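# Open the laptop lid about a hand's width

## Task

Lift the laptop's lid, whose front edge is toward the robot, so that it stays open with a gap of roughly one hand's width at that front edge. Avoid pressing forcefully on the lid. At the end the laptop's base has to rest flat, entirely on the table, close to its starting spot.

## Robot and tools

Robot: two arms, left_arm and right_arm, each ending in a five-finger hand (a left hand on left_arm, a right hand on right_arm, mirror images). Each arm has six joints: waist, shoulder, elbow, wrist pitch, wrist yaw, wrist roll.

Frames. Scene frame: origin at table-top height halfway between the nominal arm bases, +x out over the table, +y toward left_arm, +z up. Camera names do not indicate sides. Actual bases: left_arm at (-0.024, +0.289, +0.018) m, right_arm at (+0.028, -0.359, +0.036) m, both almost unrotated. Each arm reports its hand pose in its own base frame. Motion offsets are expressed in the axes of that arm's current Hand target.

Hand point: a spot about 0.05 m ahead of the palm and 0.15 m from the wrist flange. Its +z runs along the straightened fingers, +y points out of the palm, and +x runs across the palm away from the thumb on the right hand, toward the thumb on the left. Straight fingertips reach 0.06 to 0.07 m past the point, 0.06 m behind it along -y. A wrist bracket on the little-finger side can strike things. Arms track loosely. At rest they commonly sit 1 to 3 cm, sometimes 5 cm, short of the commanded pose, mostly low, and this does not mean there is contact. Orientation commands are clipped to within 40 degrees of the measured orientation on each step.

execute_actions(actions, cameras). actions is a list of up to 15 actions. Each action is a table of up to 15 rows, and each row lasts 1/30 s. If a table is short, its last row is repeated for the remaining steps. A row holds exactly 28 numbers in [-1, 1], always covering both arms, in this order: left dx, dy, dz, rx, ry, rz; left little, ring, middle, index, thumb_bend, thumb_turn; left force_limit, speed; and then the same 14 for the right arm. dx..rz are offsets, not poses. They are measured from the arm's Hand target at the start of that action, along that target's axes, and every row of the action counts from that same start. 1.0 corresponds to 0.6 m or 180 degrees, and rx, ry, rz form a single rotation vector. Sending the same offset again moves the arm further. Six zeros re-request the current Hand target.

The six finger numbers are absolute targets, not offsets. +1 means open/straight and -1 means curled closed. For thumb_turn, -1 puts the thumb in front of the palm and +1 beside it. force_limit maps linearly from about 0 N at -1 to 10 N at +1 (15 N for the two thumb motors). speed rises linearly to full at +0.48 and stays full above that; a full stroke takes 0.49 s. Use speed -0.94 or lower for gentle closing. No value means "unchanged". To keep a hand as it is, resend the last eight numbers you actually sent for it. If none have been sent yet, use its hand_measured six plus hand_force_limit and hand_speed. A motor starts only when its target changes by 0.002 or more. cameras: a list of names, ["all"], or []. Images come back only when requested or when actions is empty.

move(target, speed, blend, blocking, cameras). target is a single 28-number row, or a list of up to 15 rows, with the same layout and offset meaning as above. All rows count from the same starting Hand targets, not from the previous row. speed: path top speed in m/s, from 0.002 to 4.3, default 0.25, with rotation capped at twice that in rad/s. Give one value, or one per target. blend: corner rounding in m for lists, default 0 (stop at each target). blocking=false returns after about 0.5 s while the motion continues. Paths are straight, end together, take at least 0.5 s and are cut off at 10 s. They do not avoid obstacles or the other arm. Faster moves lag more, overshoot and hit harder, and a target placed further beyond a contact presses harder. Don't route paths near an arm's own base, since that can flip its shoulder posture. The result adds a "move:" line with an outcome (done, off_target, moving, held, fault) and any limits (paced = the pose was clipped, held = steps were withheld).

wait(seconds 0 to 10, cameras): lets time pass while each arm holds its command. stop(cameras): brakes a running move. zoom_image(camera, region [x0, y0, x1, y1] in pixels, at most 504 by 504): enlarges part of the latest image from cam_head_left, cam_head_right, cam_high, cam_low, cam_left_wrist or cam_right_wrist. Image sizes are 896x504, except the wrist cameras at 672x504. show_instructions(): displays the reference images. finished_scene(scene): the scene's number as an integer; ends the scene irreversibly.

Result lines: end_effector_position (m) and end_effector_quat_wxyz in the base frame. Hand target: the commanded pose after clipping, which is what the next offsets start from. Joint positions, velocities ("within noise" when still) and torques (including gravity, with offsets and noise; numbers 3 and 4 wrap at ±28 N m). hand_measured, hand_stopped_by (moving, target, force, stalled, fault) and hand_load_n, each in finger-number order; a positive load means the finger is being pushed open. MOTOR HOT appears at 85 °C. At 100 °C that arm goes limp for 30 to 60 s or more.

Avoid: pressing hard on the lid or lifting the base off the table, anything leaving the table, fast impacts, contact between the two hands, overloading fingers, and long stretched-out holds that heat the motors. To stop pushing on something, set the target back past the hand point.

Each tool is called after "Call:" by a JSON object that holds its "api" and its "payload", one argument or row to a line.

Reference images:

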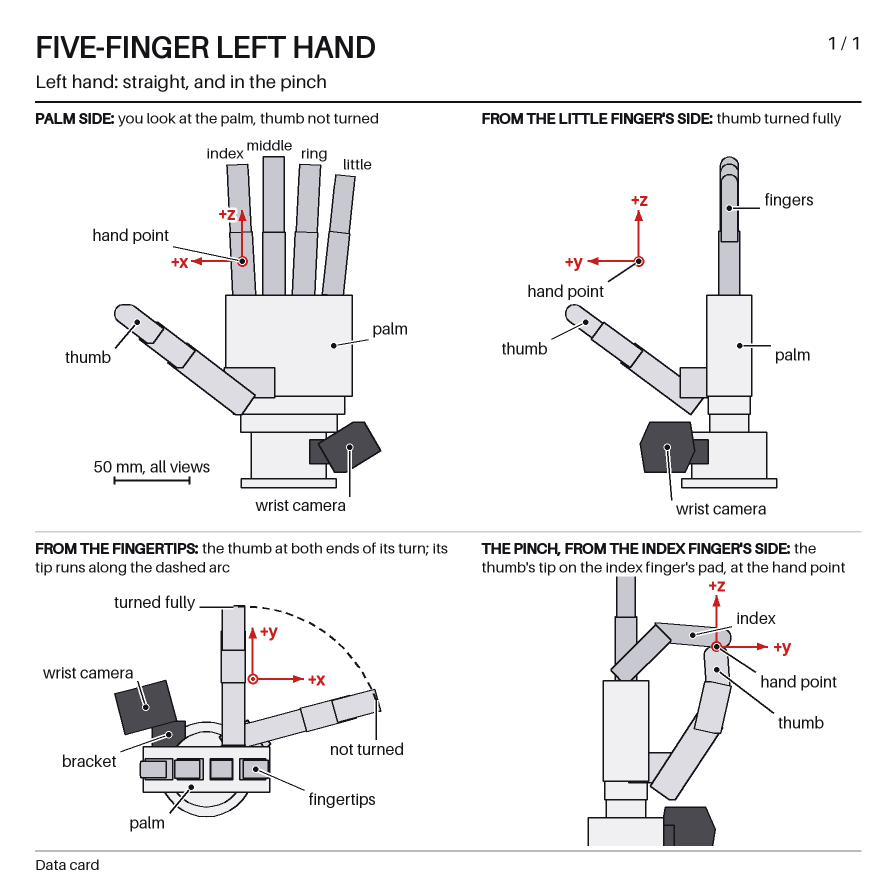

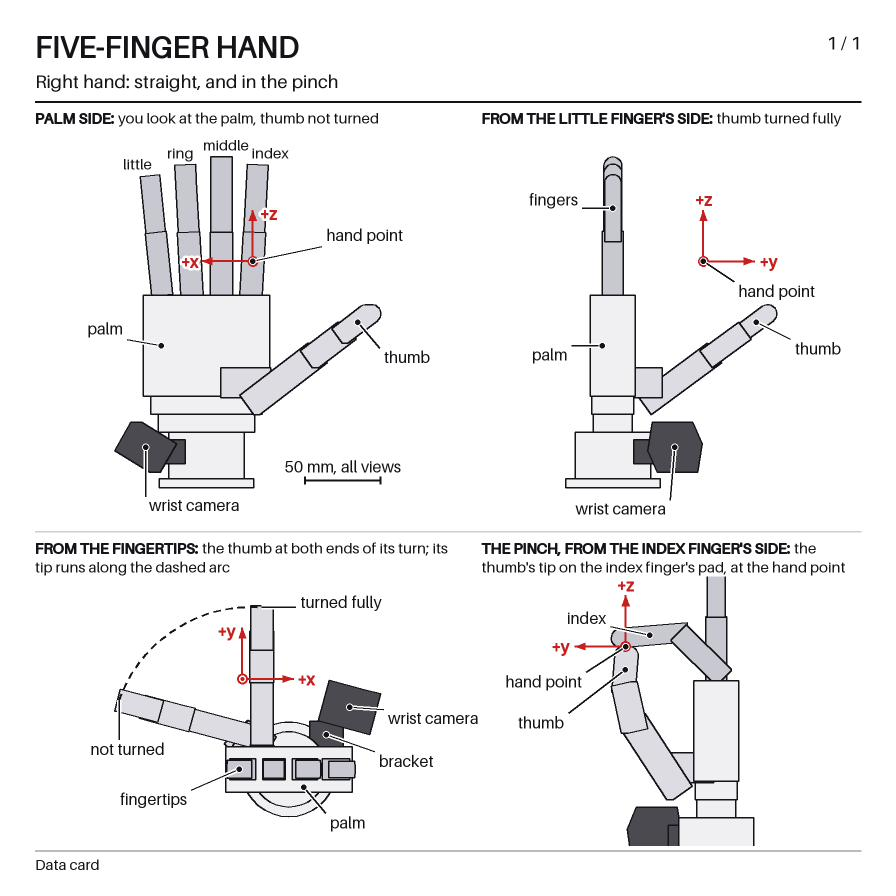

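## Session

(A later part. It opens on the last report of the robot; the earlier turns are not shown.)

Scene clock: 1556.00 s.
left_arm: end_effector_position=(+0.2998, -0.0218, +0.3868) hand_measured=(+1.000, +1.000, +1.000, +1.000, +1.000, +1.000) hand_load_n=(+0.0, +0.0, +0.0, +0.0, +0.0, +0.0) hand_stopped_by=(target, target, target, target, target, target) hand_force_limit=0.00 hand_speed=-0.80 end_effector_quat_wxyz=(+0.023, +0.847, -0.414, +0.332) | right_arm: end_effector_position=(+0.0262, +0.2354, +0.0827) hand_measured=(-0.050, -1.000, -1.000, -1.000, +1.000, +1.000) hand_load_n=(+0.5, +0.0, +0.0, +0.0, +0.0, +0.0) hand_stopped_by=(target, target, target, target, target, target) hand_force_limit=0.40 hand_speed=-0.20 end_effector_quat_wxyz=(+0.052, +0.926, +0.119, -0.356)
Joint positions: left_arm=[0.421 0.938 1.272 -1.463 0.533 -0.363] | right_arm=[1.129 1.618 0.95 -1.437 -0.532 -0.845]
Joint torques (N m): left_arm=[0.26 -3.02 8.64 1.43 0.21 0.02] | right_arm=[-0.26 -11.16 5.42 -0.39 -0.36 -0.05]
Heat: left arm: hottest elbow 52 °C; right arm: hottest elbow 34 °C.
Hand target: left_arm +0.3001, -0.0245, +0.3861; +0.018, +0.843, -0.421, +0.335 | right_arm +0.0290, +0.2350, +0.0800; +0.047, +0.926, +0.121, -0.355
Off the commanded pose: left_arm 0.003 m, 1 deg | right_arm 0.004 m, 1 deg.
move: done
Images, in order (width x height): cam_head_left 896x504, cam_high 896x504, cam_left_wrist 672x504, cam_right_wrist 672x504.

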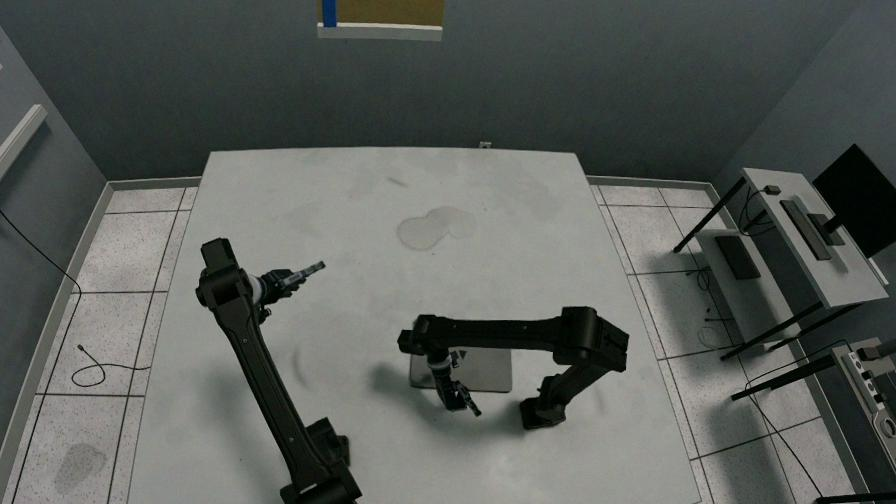

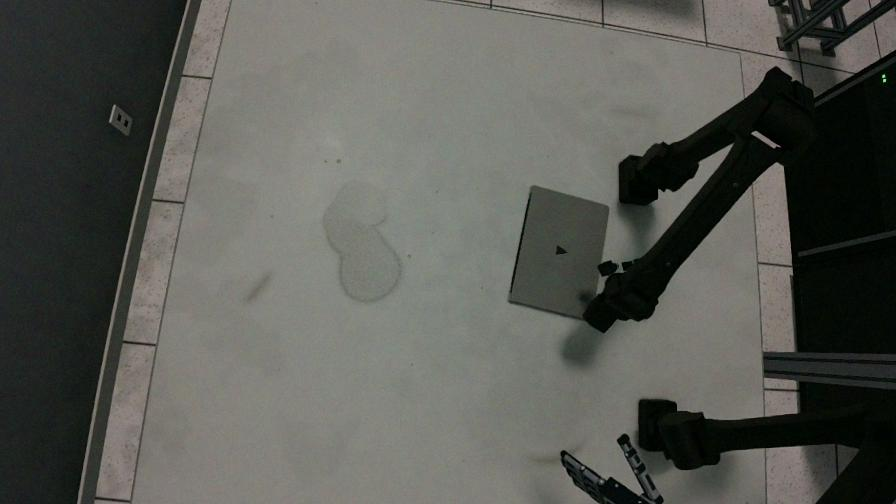

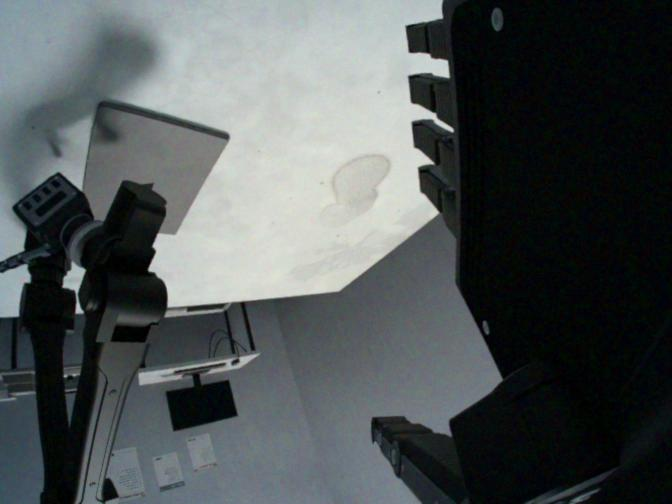

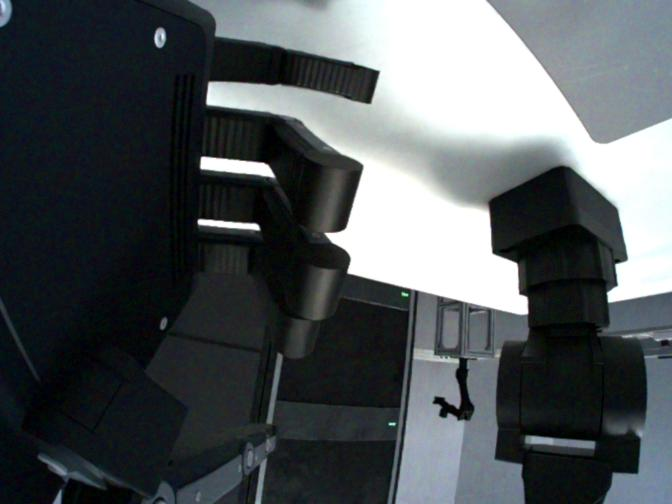

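Call:
{"api": "move", "payload": {
  "target": [0, 0, 0, 0, 0, 0, 1, 1, 1, 1, 1, 1, 0, -0.8, 0.068, 0.009, 0.040, 0, 0, 0, -0.05, -1, -1, -1, 1, 1, 0.4, -0.2],
  "speed": 0.06,
  "cameras": ["cam_high", "cam_right_wrist", "cam_head_right"]
}}

Call:
{"api": "zoom_image", "payload": {
  "camera": "cam_high",
  "region": [570, 220, 670, 320]
}}

Call:
{"api": "zoom_image", "payload": {
  "camera": "cam_head_right",
  "region": [380, 310, 540, 430]
}}

Scene clock: 1583.50 s.
left_arm: end_effector_position=(+0.2998, -0.0218, +0.3868) hand_measured=(+1.000, +1.000, +1.000, +1.000, +1.000, +1.000) hand_load_n=(+0.0, +0.5, +0.0, +0.0, +0.0, +0.0) hand_stopped_by=(target, target, target, target, target, target) hand_force_limit=0.00 hand_speed=-0.80 end_effector_quat_wxyz=(+0.023, +0.847, -0.414, +0.332) | right_arm: end_effector_position=(+0.0414, +0.2351, +0.0386) hand_measured=(-0.050, -1.000, -1.000, -1.000, +1.000, +1.000) hand_load_n=(+0.0, +0.5, +0.0, +0.0, +0.0, +0.0) hand_stopped_by=(target, target, target, target, target, target) hand_force_limit=0.40 hand_speed=-0.20 end_effector_quat_wxyz=(+0.050, +0.926, +0.120, -0.354)
Joint positions: left_arm=[0.421 0.938 1.272 -1.463 0.533 -0.363] | right_arm=[1.093 1.717 0.931 -1.333 -0.513 -0.883]
Joint torques (N m): left_arm=[-0.09 -3.25 8.53 1.42 0.2 0.01] | right_arm=[-0.62 -11.75 4.68 -0.43 -0.33 -0.07]
Heat: left arm: hottest elbow 51 °C; right arm: hottest elbow 34 °C.
Hand target: left_arm +0.3001, -0.0245, +0.3861; +0.018, +0.843, -0.421, +0.335 | right_arm +0.0442, +0.2333, +0.0349; +0.048, +0.926, +0.121, -0.355
Off the commanded pose: left_arm 0.003 m, 1 deg | right_arm 0.005 m, 0 deg.
move: done
Images, in order (width x height): cam_head_right 896x504, cam_high 896x504, cam_right_wrist 672x504.

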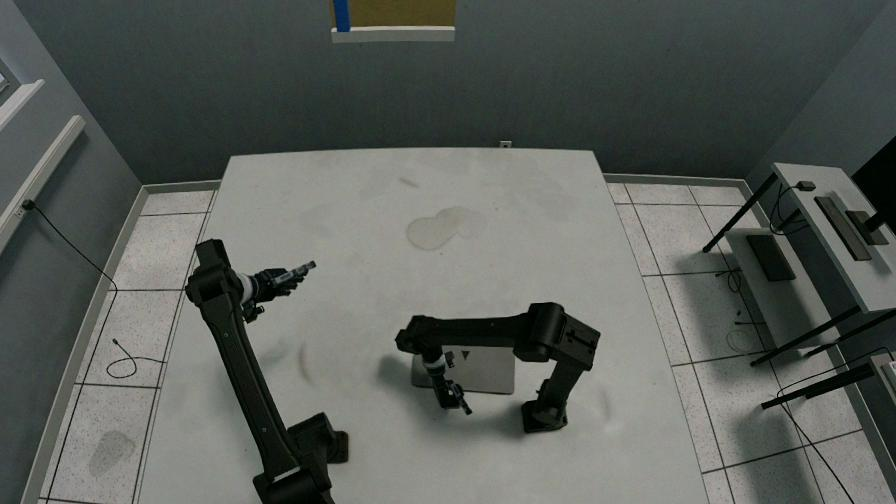

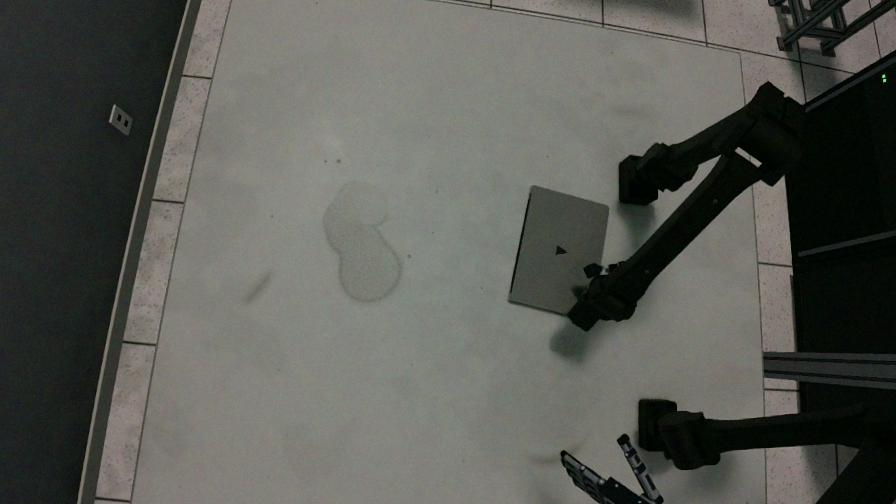

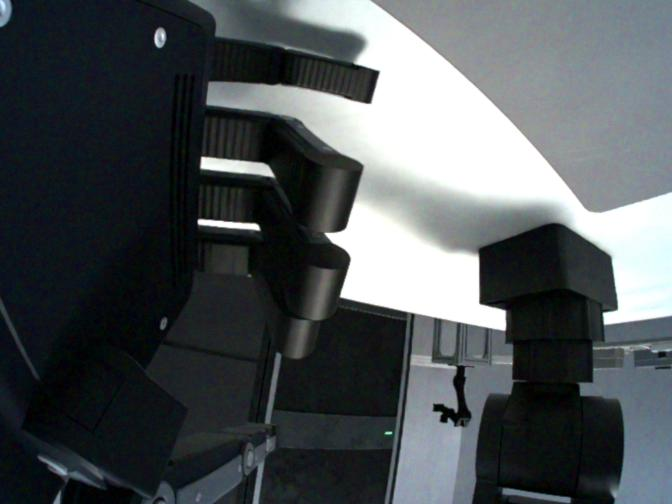

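Scaled by 5.040.

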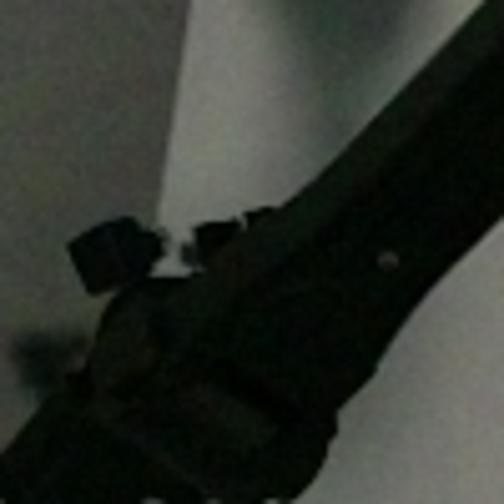

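Scaled by 3.150.

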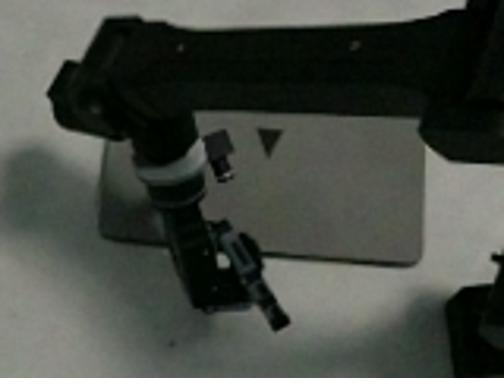

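Call:
{"api": "move", "payload": {
  "target": [
    [0, 0, 0, 0, 0, 0, 1, 1, 1, 1, 1, 1, 0, -0.8, 0.006, 0, 0.007, 0, 0, 0, -0.05, -1, -1, -1, 1, 1, 0.4, -0.2],
    [0, 0, 0, 0, 0, 0, 1, 1, 1, 1, 1, 1, 0, -0.8, 0.0325, 0.0147, -0.0168, 0, 0, 0, -0.05, -1, -1, -1, 1, 1, 0.4, -0.2]
  ],
  "speed": 0.04,
  "cameras": ["cam_high", "cam_right_wrist"]
}}

Call:
{"api": "zoom_image", "payload": {
  "camera": "cam_high",
  "region": [570, 220, 670, 320]
}}

Call:
{"api": "zoom_image", "payload": {
  "camera": "cam_right_wrist",
  "region": [300, 0, 500, 150]
}}

Scene clock: 1629.87 s.
left_arm: end_effector_position=(+0.2998, -0.0218, +0.3868) hand_measured=(+1.000, +1.000, +1.000, +1.000, +1.000, +1.000) hand_load_n=(+0.0, +0.0, +0.0, +0.0, +0.0, +0.0) hand_stopped_by=(target, target, target, target, target, target) hand_force_limit=0.00 hand_speed=-0.80 end_effector_quat_wxyz=(+0.023, +0.847, -0.414, +0.332) | right_arm: end_effector_position=(+0.0592, +0.2252, +0.0291) hand_measured=(-0.050, -1.000, -1.000, -1.000, +1.000, +1.000) hand_load_n=(+0.5, +0.0, +0.0, +0.0, +0.0, +0.0) hand_stopped_by=(target, target, target, target, target, target) hand_force_limit=0.40 hand_speed=-0.20 end_effector_quat_wxyz=(+0.052, +0.925, +0.118, -0.356)
Joint positions: left_arm=[0.421 0.938 1.272 -1.463 0.533 -0.363] | right_arm=[1.038 1.747 0.931 -1.334 -0.485 -0.934]
Joint torques (N m): left_arm=[-0.09 -3.08 8.44 1.42 0.2 0.05] | right_arm=[-0.5 -11.28 6.49 -1.06 -0.19 -0.08]
Heat: left arm: hottest elbow 51 °C; right arm: hottest elbow 33 °C.
Hand target: left_arm +0.3001, -0.0245, +0.3861; +0.018, +0.843, -0.421, +0.335 | right_arm +0.0670, +0.2303, +0.0293; +0.048, +0.926, +0.121, -0.355
Off the commanded pose: left_arm 0.003 m, 1 deg | right_arm 0.009 m, 1 deg.
move: done
Images, in order (width x height): cam_high 896x504, cam_right_wrist 672x504.

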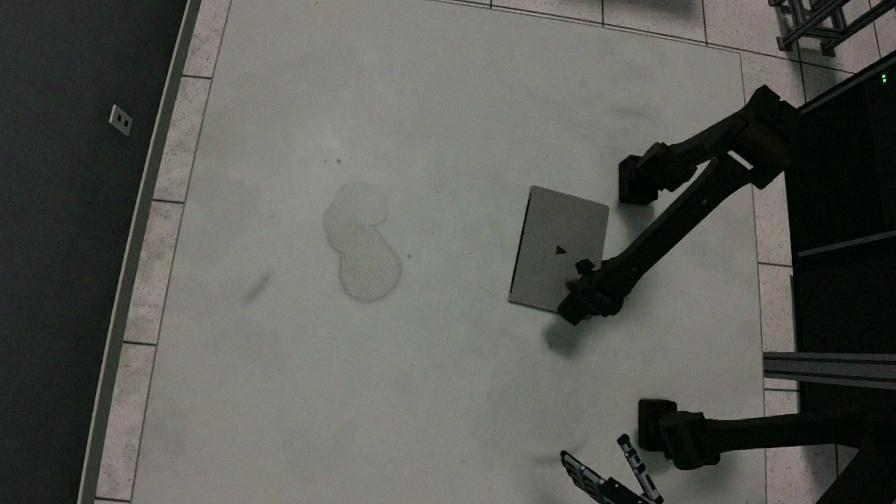

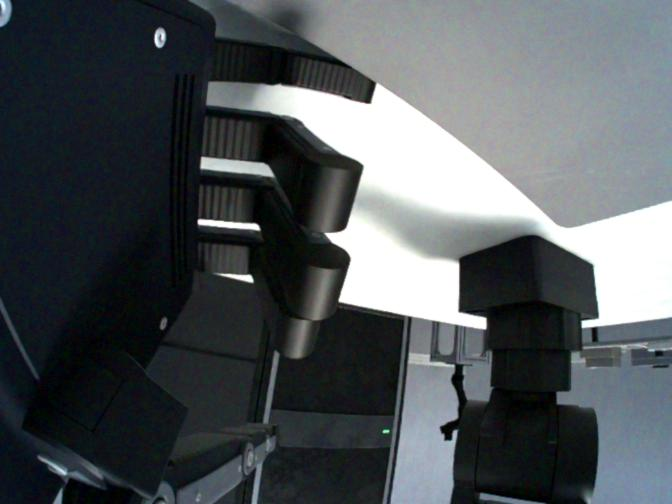

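Scaled by 5.040.

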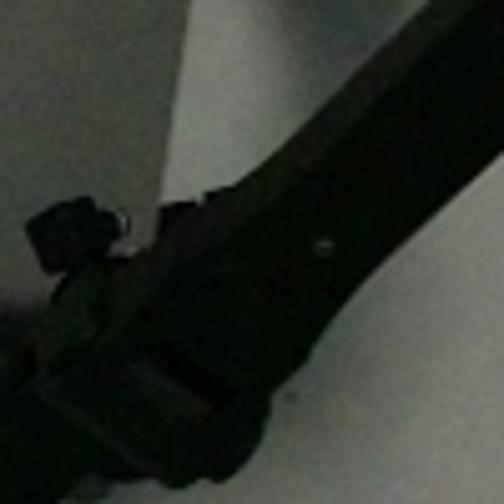

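Scaled by 2.520 from the camera's 672x504 image, which has a finer 960x720 frame.

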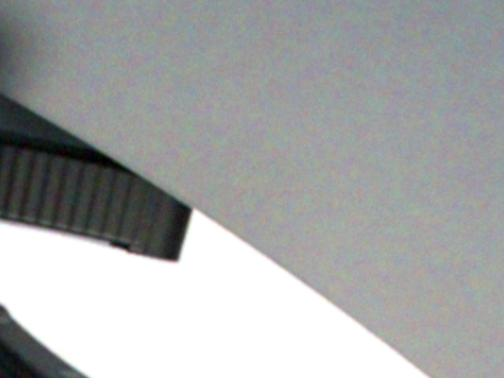

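Call:
{"api": "move", "payload": {
  "target": [0, 0, 0, 0, 0, 0, 1, 1, 1, 1, 1, 1, 0, -0.8, -0.0077, -0.003, -0.02, 0, 0, 0, -0.05, -1, -1, -1, 1, 1, 0.4, -0.2],
  "speed": 0.03,
  "cameras": ["cam_high", "cam_right_wrist"]
}}

Call:
{"api": "zoom_image", "payload": {
  "camera": "cam_right_wrist",
  "region": [300, 0, 500, 150]
}}

Scene clock: 1647.67 s.
left_arm: end_effector_position=(+0.2998, -0.0218, +0.3868) hand_measured=(+1.000, +1.000, +1.000, +1.000, +1.000, +1.000) hand_load_n=(+0.0, +0.0, +0.0, +0.0, +0.0, +0.0) hand_stopped_by=(target, target, target, target, target, target) hand_force_limit=0.00 hand_speed=-0.80 end_effector_quat_wxyz=(+0.023, +0.847, -0.414, +0.332) | right_arm: end_effector_position=(+0.0598, +0.2232, +0.0369) hand_measured=(-0.050, -1.000, -1.000, -1.000, +1.000, +1.000) hand_load_n=(+0.5, +0.0, +0.0, +0.0, +0.0, +0.0) hand_stopped_by=(target, target, target, target, target, target) hand_force_limit=0.40 hand_speed=-0.20 end_effector_quat_wxyz=(+0.060, +0.922, +0.116, -0.364)
Joint positions: left_arm=[0.421 0.938 1.272 -1.463 0.533 -0.363] | right_arm=[1.034 1.747 0.943 -1.372 -0.483 -0.941]
Joint torques (N m): left_arm=[-0.03 -3.14 8.64 1.52 0.21 0.02] | right_arm=[-0.85 -12.81 7.34 -1.16 -0.17 -0.06]
Heat: left arm: hottest elbow 51 °C; right arm: hottest elbow 34 °C.
Hand target: left_arm +0.3001, -0.0245, +0.3861; +0.018, +0.843, -0.421, +0.335 | right_arm +0.0710, +0.2333, +0.0413; +0.047, +0.926, +0.121, -0.355
Off the commanded pose: left_arm 0.003 m, 1 deg | right_arm 0.016 m, 2 deg.
move: off_target (right_arm)
Images, in order (width x height): cam_high 896x504, cam_right_wrist 672x504.

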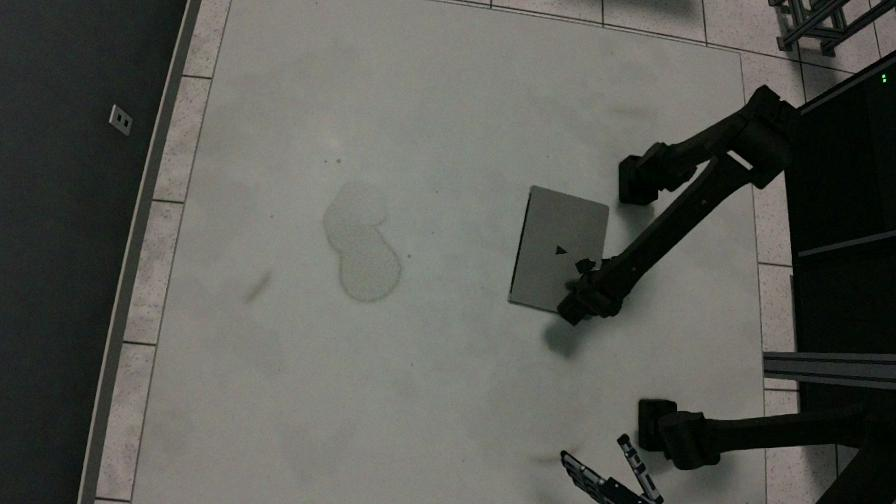

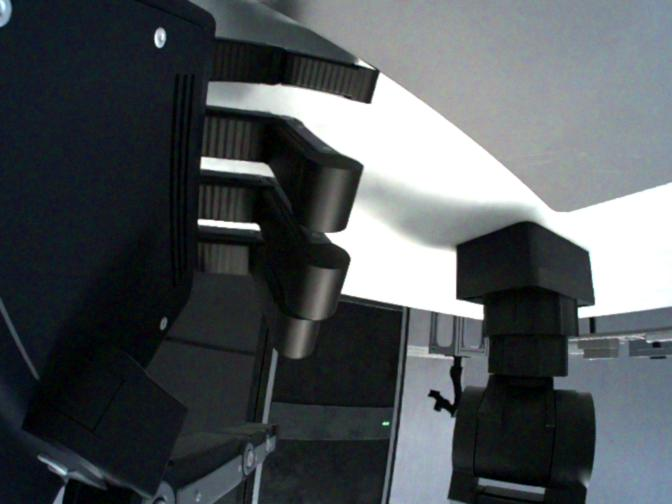

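Scaled by 2.520 from the camera's 672x504 image, which has a finer 960x720 frame.

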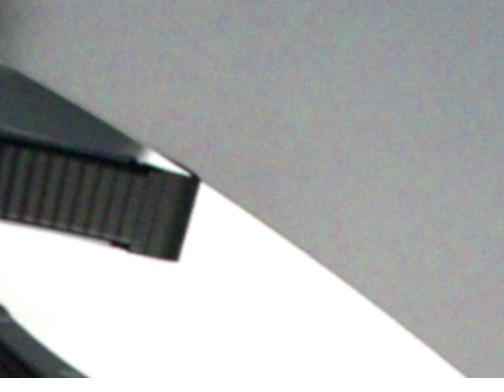

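Call:
{"api": "move", "payload": {
  "target": [0, 0, 0, 0, 0, 0, 1, 1, 1, 1, 1, 1, 0, -0.8, -0.0077, -0.001, -0.02, 0, 0, 0, -0.05, -1, -1, -1, 1, 1, 0.4, -0.2],
  "speed": 0.03,
  "cameras": ["cam_low", "cam_right_wrist"]
}}

Call:
{"api": "zoom_image", "payload": {
  "camera": "cam_right_wrist",
  "region": [300, 0, 500, 150]
}}

Call:
{"api": "zoom_image", "payload": {
  "camera": "cam_low",
  "region": [250, 240, 350, 300]
}}

Scene clock: 1688.93 s.
left_arm: end_effector_position=(+0.2998, -0.0218, +0.3868) hand_measured=(+1.000, +1.000, +1.000, +1.000, +1.000, +1.000) hand_load_n=(+0.0, +0.0, +0.0, +0.0, +0.0, +0.0) hand_stopped_by=(target, target, target, target, target, target) hand_force_limit=0.00 hand_speed=-0.80 end_effector_quat_wxyz=(+0.023, +0.847, -0.414, +0.332) | right_arm: end_effector_position=(+0.0648, +0.2247, +0.0456) hand_measured=(-0.050, -1.000, -1.000, -1.000, +1.000, +1.000) hand_load_n=(+0.0, +0.0, +0.0, +0.0, +0.0, +0.0) hand_stopped_by=(target, target, target, target, target, target) hand_force_limit=0.40 hand_speed=-0.20 end_effector_quat_wxyz=(+0.064, +0.921, +0.115, -0.365)
Joint positions: left_arm=[0.421 0.938 1.272 -1.463 0.533 -0.363] | right_arm=[1.025 1.744 0.965 -1.409 -0.476 -0.948]
Joint torques (N m): left_arm=[0.09 -3.08 8.59 1.44 0.21 0.03] | right_arm=[-0.44 -13.92 7.47 -1.22 -0.25 -0.06]
Heat: left arm: hottest elbow 51 °C; right arm: hottest elbow 36 °C.
Hand target: left_arm +0.3001, -0.0245, +0.3861; +0.018, +0.843, -0.421, +0.335 | right_arm +0.0753, +0.2351, +0.0533; +0.048, +0.926, +0.121, -0.355
Off the commanded pose: left_arm 0.003 m, 1 deg | right_arm 0.017 m, 2 deg.
move: off_target (right_arm)
Images, in order (width x height): cam_low 896x504, cam_right_wrist 672x504.

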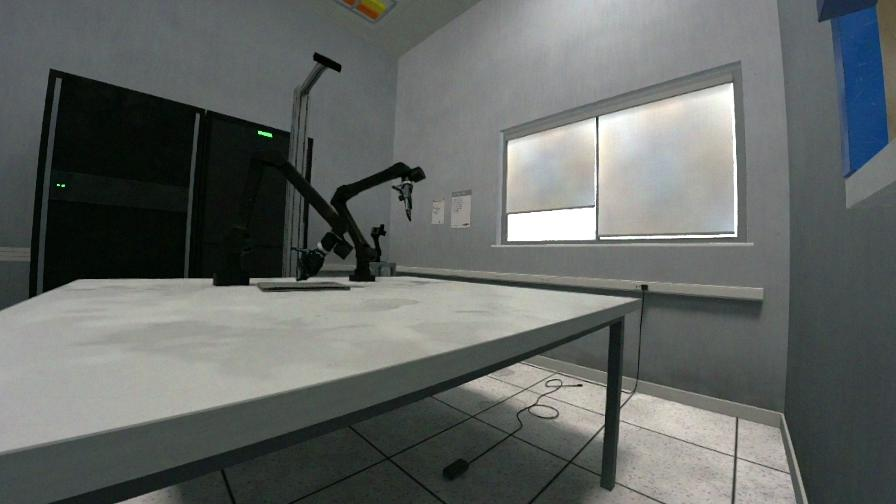

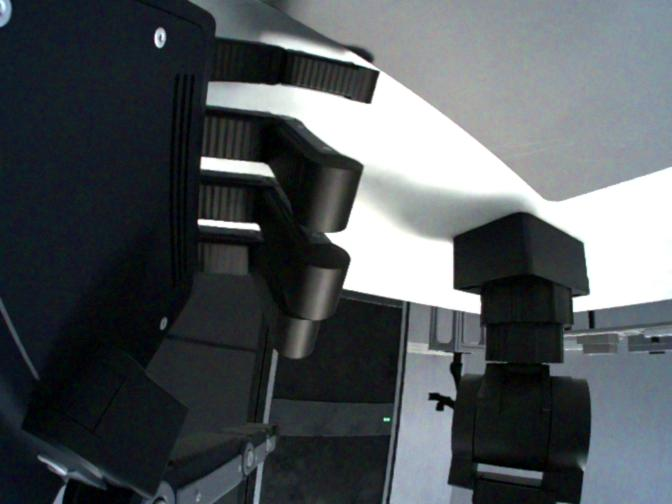

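Scaled by 2.520 from the camera's 672x504 image, which has a finer 960x720 frame.

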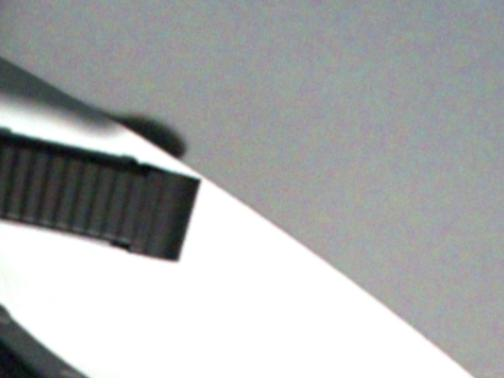

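Scaled by 5.040.

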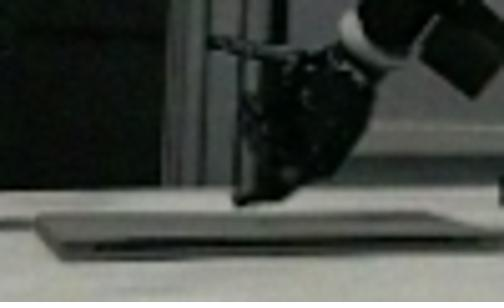

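Call:
{"api": "move", "payload": {
  "target": [
    [0, 0, 0, 0, 0, 0, 1, 1, 1, 1, 1, 1, 0, -0.8, -0.0293, -0.0156, 0.0264, 0, 0, 0, -0.05, -1, -1, -1, 1, 1, 0.4, -0.2],
    [0, 0, 0, 0, 0, 0, 1, 1, 1, 1, 1, 1, 0, -0.8, -0.0028, -0.0156, 0.0559, 0, 0, 0, -0.05, -1, -1, -1, 1, 1, 0.4, -0.2],
    [0, 0, 0, 0, 0, 0, 1, 1, 1, 1, 1, 1, 0, -0.8, 0.0288, 0.003, 0.0263, 0, 0, 0, -0.05, -1, -1, -1, 1, 1, 0.4, -0.2]
  ],
  "speed": [0.06, 0.06, 0.04],
  "cameras": ["cam_right_wrist"]
}}

Call:
{"api": "zoom_image", "payload": {
  "camera": "cam_right_wrist",
  "region": [300, 0, 500, 150]
}}

Scene clock: 1720.73 s.
left_arm: end_effector_position=(+0.2998, -0.0218, +0.3868) hand_measured=(+1.000, +1.000, +1.000, +1.000, +1.000, +1.000) hand_load_n=(+0.0, +0.0, +0.0, +0.0, -0.5, +0.0) hand_stopped_by=(target, target, target, target, target, target) hand_force_limit=0.00 hand_speed=-0.80 end_effector_quat_wxyz=(+0.023, +0.847, -0.414, +0.332) | right_arm: end_effector_position=(+0.0622, +0.2273, +0.0303) hand_measured=(-0.050, -1.000, -1.000, -1.000, +1.000, +1.000) hand_load_n=(+3.5, +0.0, +0.0, +0.0, +0.0, +0.0) hand_stopped_by=(target, target, target, target, target, target) hand_force_limit=0.40 hand_speed=-0.20 end_effector_quat_wxyz=(+0.053, +0.922, +0.119, -0.364)
Joint positions: left_arm=[0.421 0.938 1.272 -1.463 0.533 -0.363] | right_arm=[1.031 1.763 0.949 -1.354 -0.489 -0.95]
Joint torques (N m): left_arm=[-0.32 -3.25 8.55 1.51 0.21 0.05] | right_arm=[-1.38 -11.52 7.38 -1.01 0.51 -0.09]
Heat: left arm: hottest elbow 51 °C; right arm: hottest elbow 36 °C.
Hand target: left_arm +0.3001, -0.0245, +0.3861; +0.018, +0.843, -0.421, +0.335 | right_arm +0.0780, +0.2338, +0.0300; +0.047, +0.926, +0.121, -0.355
Off the commanded pose: left_arm 0.003 m, 1 deg | right_arm 0.017 m, 1 deg.
move: off_target (right_arm)
Images, in order (width x height): cam_right_wrist 672x504.

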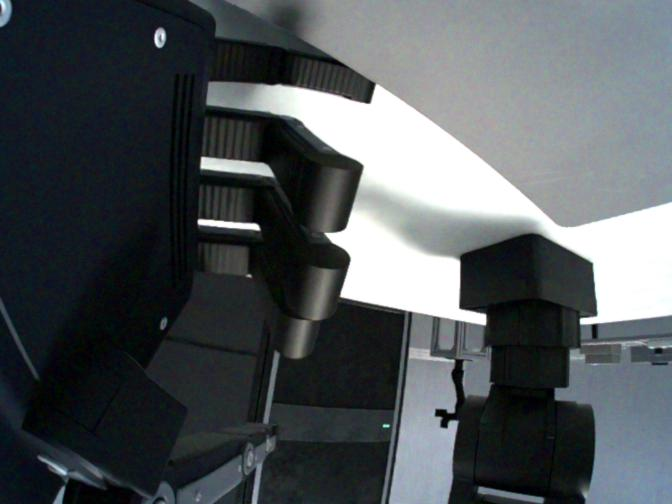

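Scaled by 2.520 from the camera's 672x504 image, which has a finer 960x720 frame.

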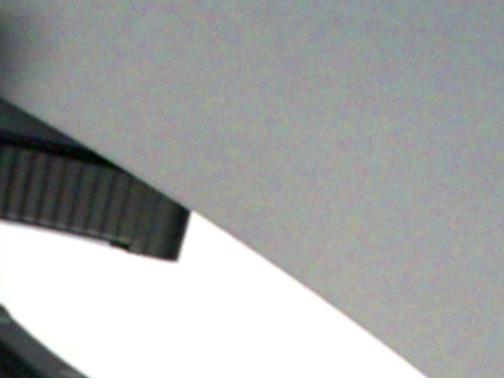

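Call:
{"api": "move", "payload": {
  "target": [0, 0, 0, 0, 0, 0, 1, 1, 1, 1, 1, 1, 0, -0.8, -0.0058, -0.001, -0.0145, 0, 0, 0, -0.05, -1, -1, -1, 1, 1, 0.4, -0.2],
  "speed": 0.02,
  "cameras": ["cam_right_wrist", "cam_high"]
}}

Call:
{"api": "zoom_image", "payload": {
  "camera": "cam_right_wrist",
  "region": [300, 0, 500, 150]
}}

Scene clock: 1734.17 s.
left_arm: end_effector_position=(+0.2998, -0.0218, +0.3868) hand_measured=(+1.000, +1.000, +1.000, +1.000, +1.000, +1.000) hand_load_n=(+0.0, +0.0, +0.0, +0.0, +0.0, +0.0) hand_stopped_by=(target, target, target, target, target, target) hand_force_limit=0.00 hand_speed=-0.80 end_effector_quat_wxyz=(+0.023, +0.847, -0.414, +0.332) | right_arm: end_effector_position=(+0.0632, +0.2265, +0.0318) hand_measured=(-0.050, -1.000, -1.000, -1.000, +1.000, +1.000) hand_load_n=(+9.0, +0.0, +0.0, +0.0, +0.0, +0.0) hand_stopped_by=(target, target, target, target, target, target) hand_force_limit=0.40 hand_speed=-0.20 end_effector_quat_wxyz=(+0.052, +0.920, +0.126, -0.367)
Joint positions: left_arm=[0.421 0.938 1.272 -1.463 0.533 -0.363] | right_arm=[1.03 1.764 0.952 -1.365 -0.489 -0.968]
Joint torques (N m): left_arm=[-0.03 -3.25 8.44 1.57 0.19 0.03] | right_arm=[-1.79 -12.81 8.18 -1.72 0.62 0.07]
Heat: left arm: hottest elbow 51 °C; right arm: hottest elbow 37 °C.
Hand target: left_arm +0.3001, -0.0245, +0.3861; +0.018, +0.843, -0.421, +0.335 | right_arm +0.0810, +0.2353, +0.0389; +0.047, +0.926, +0.121, -0.355
Off the commanded pose: left_arm 0.003 m, 1 deg | right_arm 0.021 m, 2 deg.
move: off_target (right_arm)
Images, in order (width x height): cam_high 896x504, cam_right_wrist 672x504.

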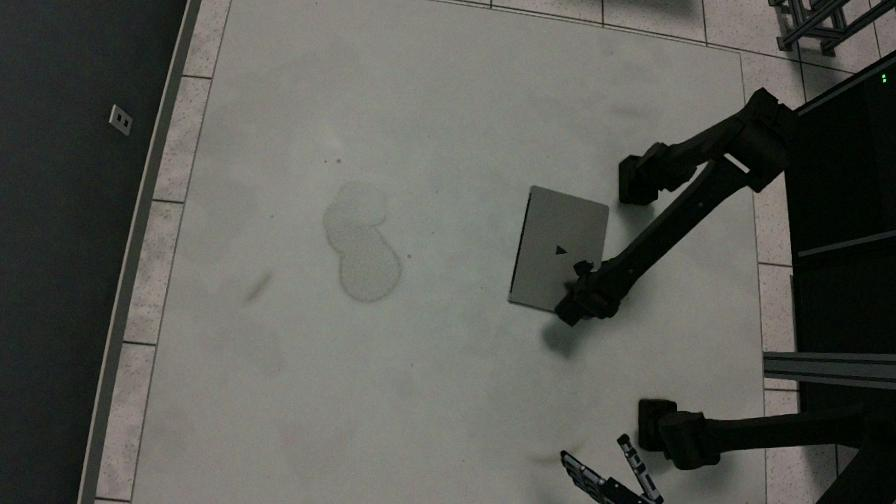

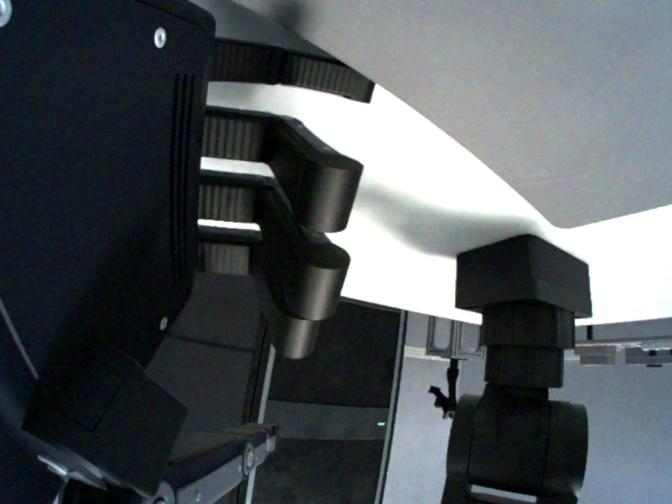

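Scaled by 2.520 from the camera's 672x504 image, which has a finer 960x720 frame.

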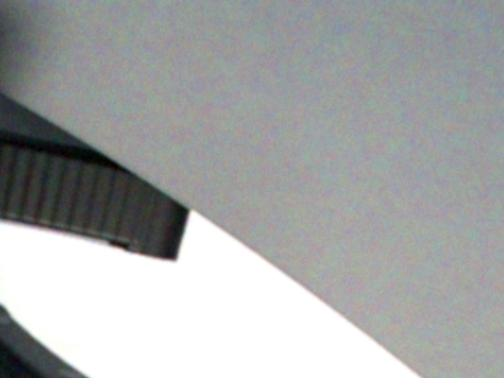

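Call:
{"api": "move", "payload": {
  "target": [0, 0, 0, 0, 0, 0, 1, 1, 1, 1, 1, 1, 0, -0.8, -0.0056, 0, -0.0062, 0, 0, 0, -0.05, -1, -1, -1, 1, 1, 0.4, -0.2],
  "speed": 0.02,
  "cameras": ["cam_right_wrist", "cam_high", "cam_low"]
}}

Call:
{"api": "zoom_image", "payload": {
  "camera": "cam_right_wrist",
  "region": [300, 0, 500, 150]
}}

Call:
{"api": "zoom_image", "payload": {
  "camera": "cam_low",
  "region": [250, 240, 350, 300]
}}

Scene clock: 1765.40 s.
left_arm: end_effector_position=(+0.2998, -0.0218, +0.3868) hand_measured=(+1.000, +1.000, +1.000, +1.000, +1.000, +1.000) hand_load_n=(+0.0, +0.0, +0.0, +0.0, +0.0, +0.0) hand_stopped_by=(target, target, target, target, target, target) hand_force_limit=0.00 hand_speed=-0.80 end_effector_quat_wxyz=(+0.023, +0.847, -0.414, +0.332) | right_arm: end_effector_position=(+0.0634, +0.2264, +0.0337) hand_measured=(-0.050, -1.000, -1.000, -1.000, +1.000, +1.000) hand_load_n=(+9.5, +0.0, +0.5, +0.0, +0.0, +0.0) hand_stopped_by=(target, target, target, target, target, target) hand_force_limit=0.40 hand_speed=-0.20 end_effector_quat_wxyz=(+0.054, +0.919, +0.127, -0.368)
Joint positions: left_arm=[0.421 0.938 1.272 -1.463 0.533 -0.363] | right_arm=[1.03 1.764 0.955 -1.374 -0.489 -0.972]
Joint torques (N m): left_arm=[-0.32 -3.19 8.54 1.32 0.23 0.03] | right_arm=[-1.49 -13.51 8.24 -1.91 0.61 0.1]
Heat: left arm: hottest elbow 51 °C; right arm: hottest elbow 36 °C.
Hand target: left_arm +0.3001, -0.0245, +0.3861; +0.018, +0.843, -0.421, +0.335 | right_arm +0.0809, +0.2353, +0.0439; +0.047, +0.926, +0.121, -0.355
Off the commanded pose: left_arm 0.003 m, 1 deg | right_arm 0.022 m, 2 deg.
move: off_target (right_arm)
Images, in order (width x height): cam_high 896x504, cam_low 896x504, cam_right_wrist 672x504.

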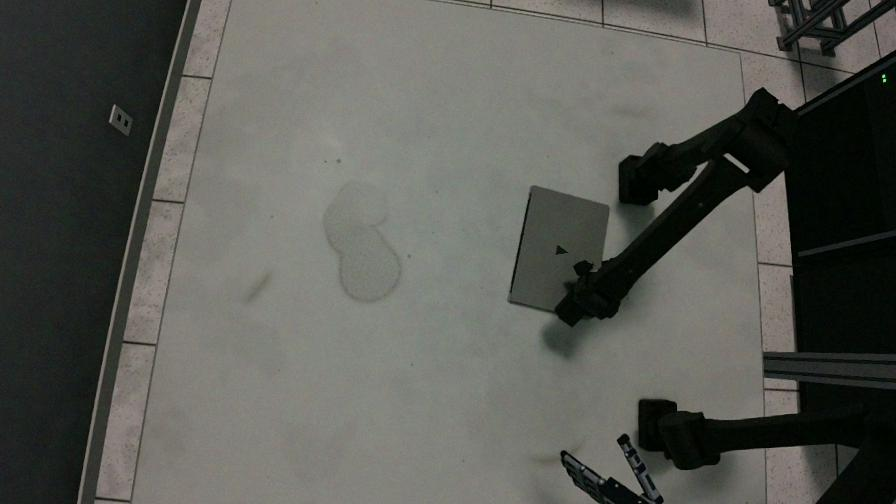

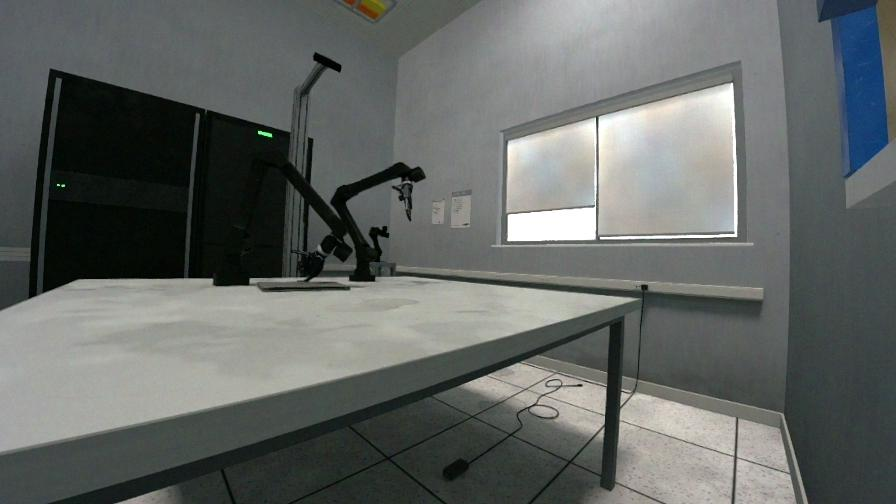

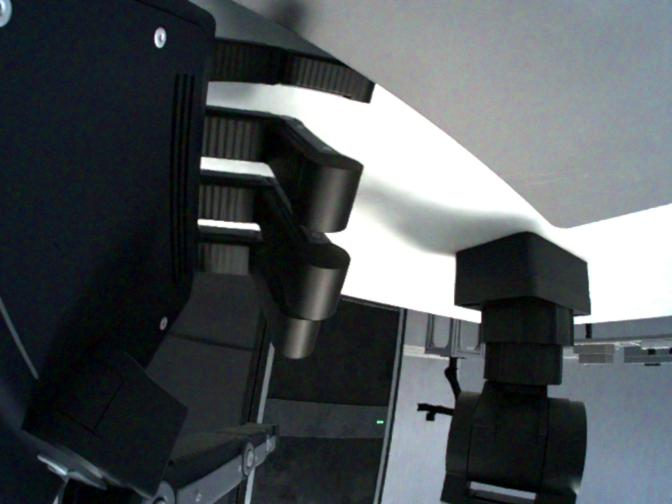

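Scaled by 2.520 from the camera's 672x504 image, which has a finer 960x720 frame.

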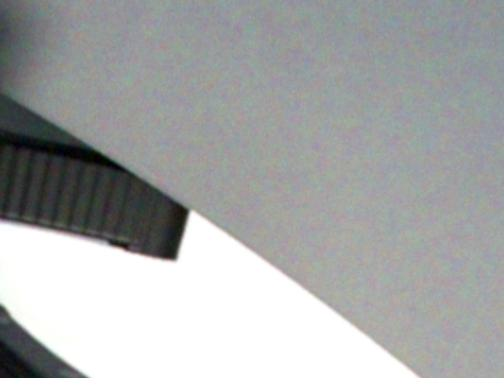

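Scaled by 5.040.

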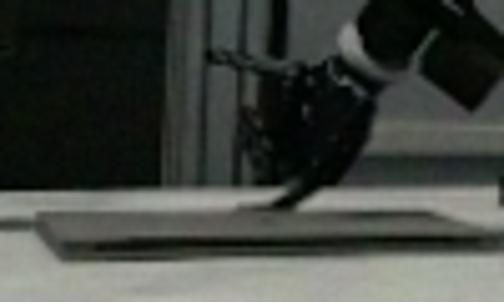

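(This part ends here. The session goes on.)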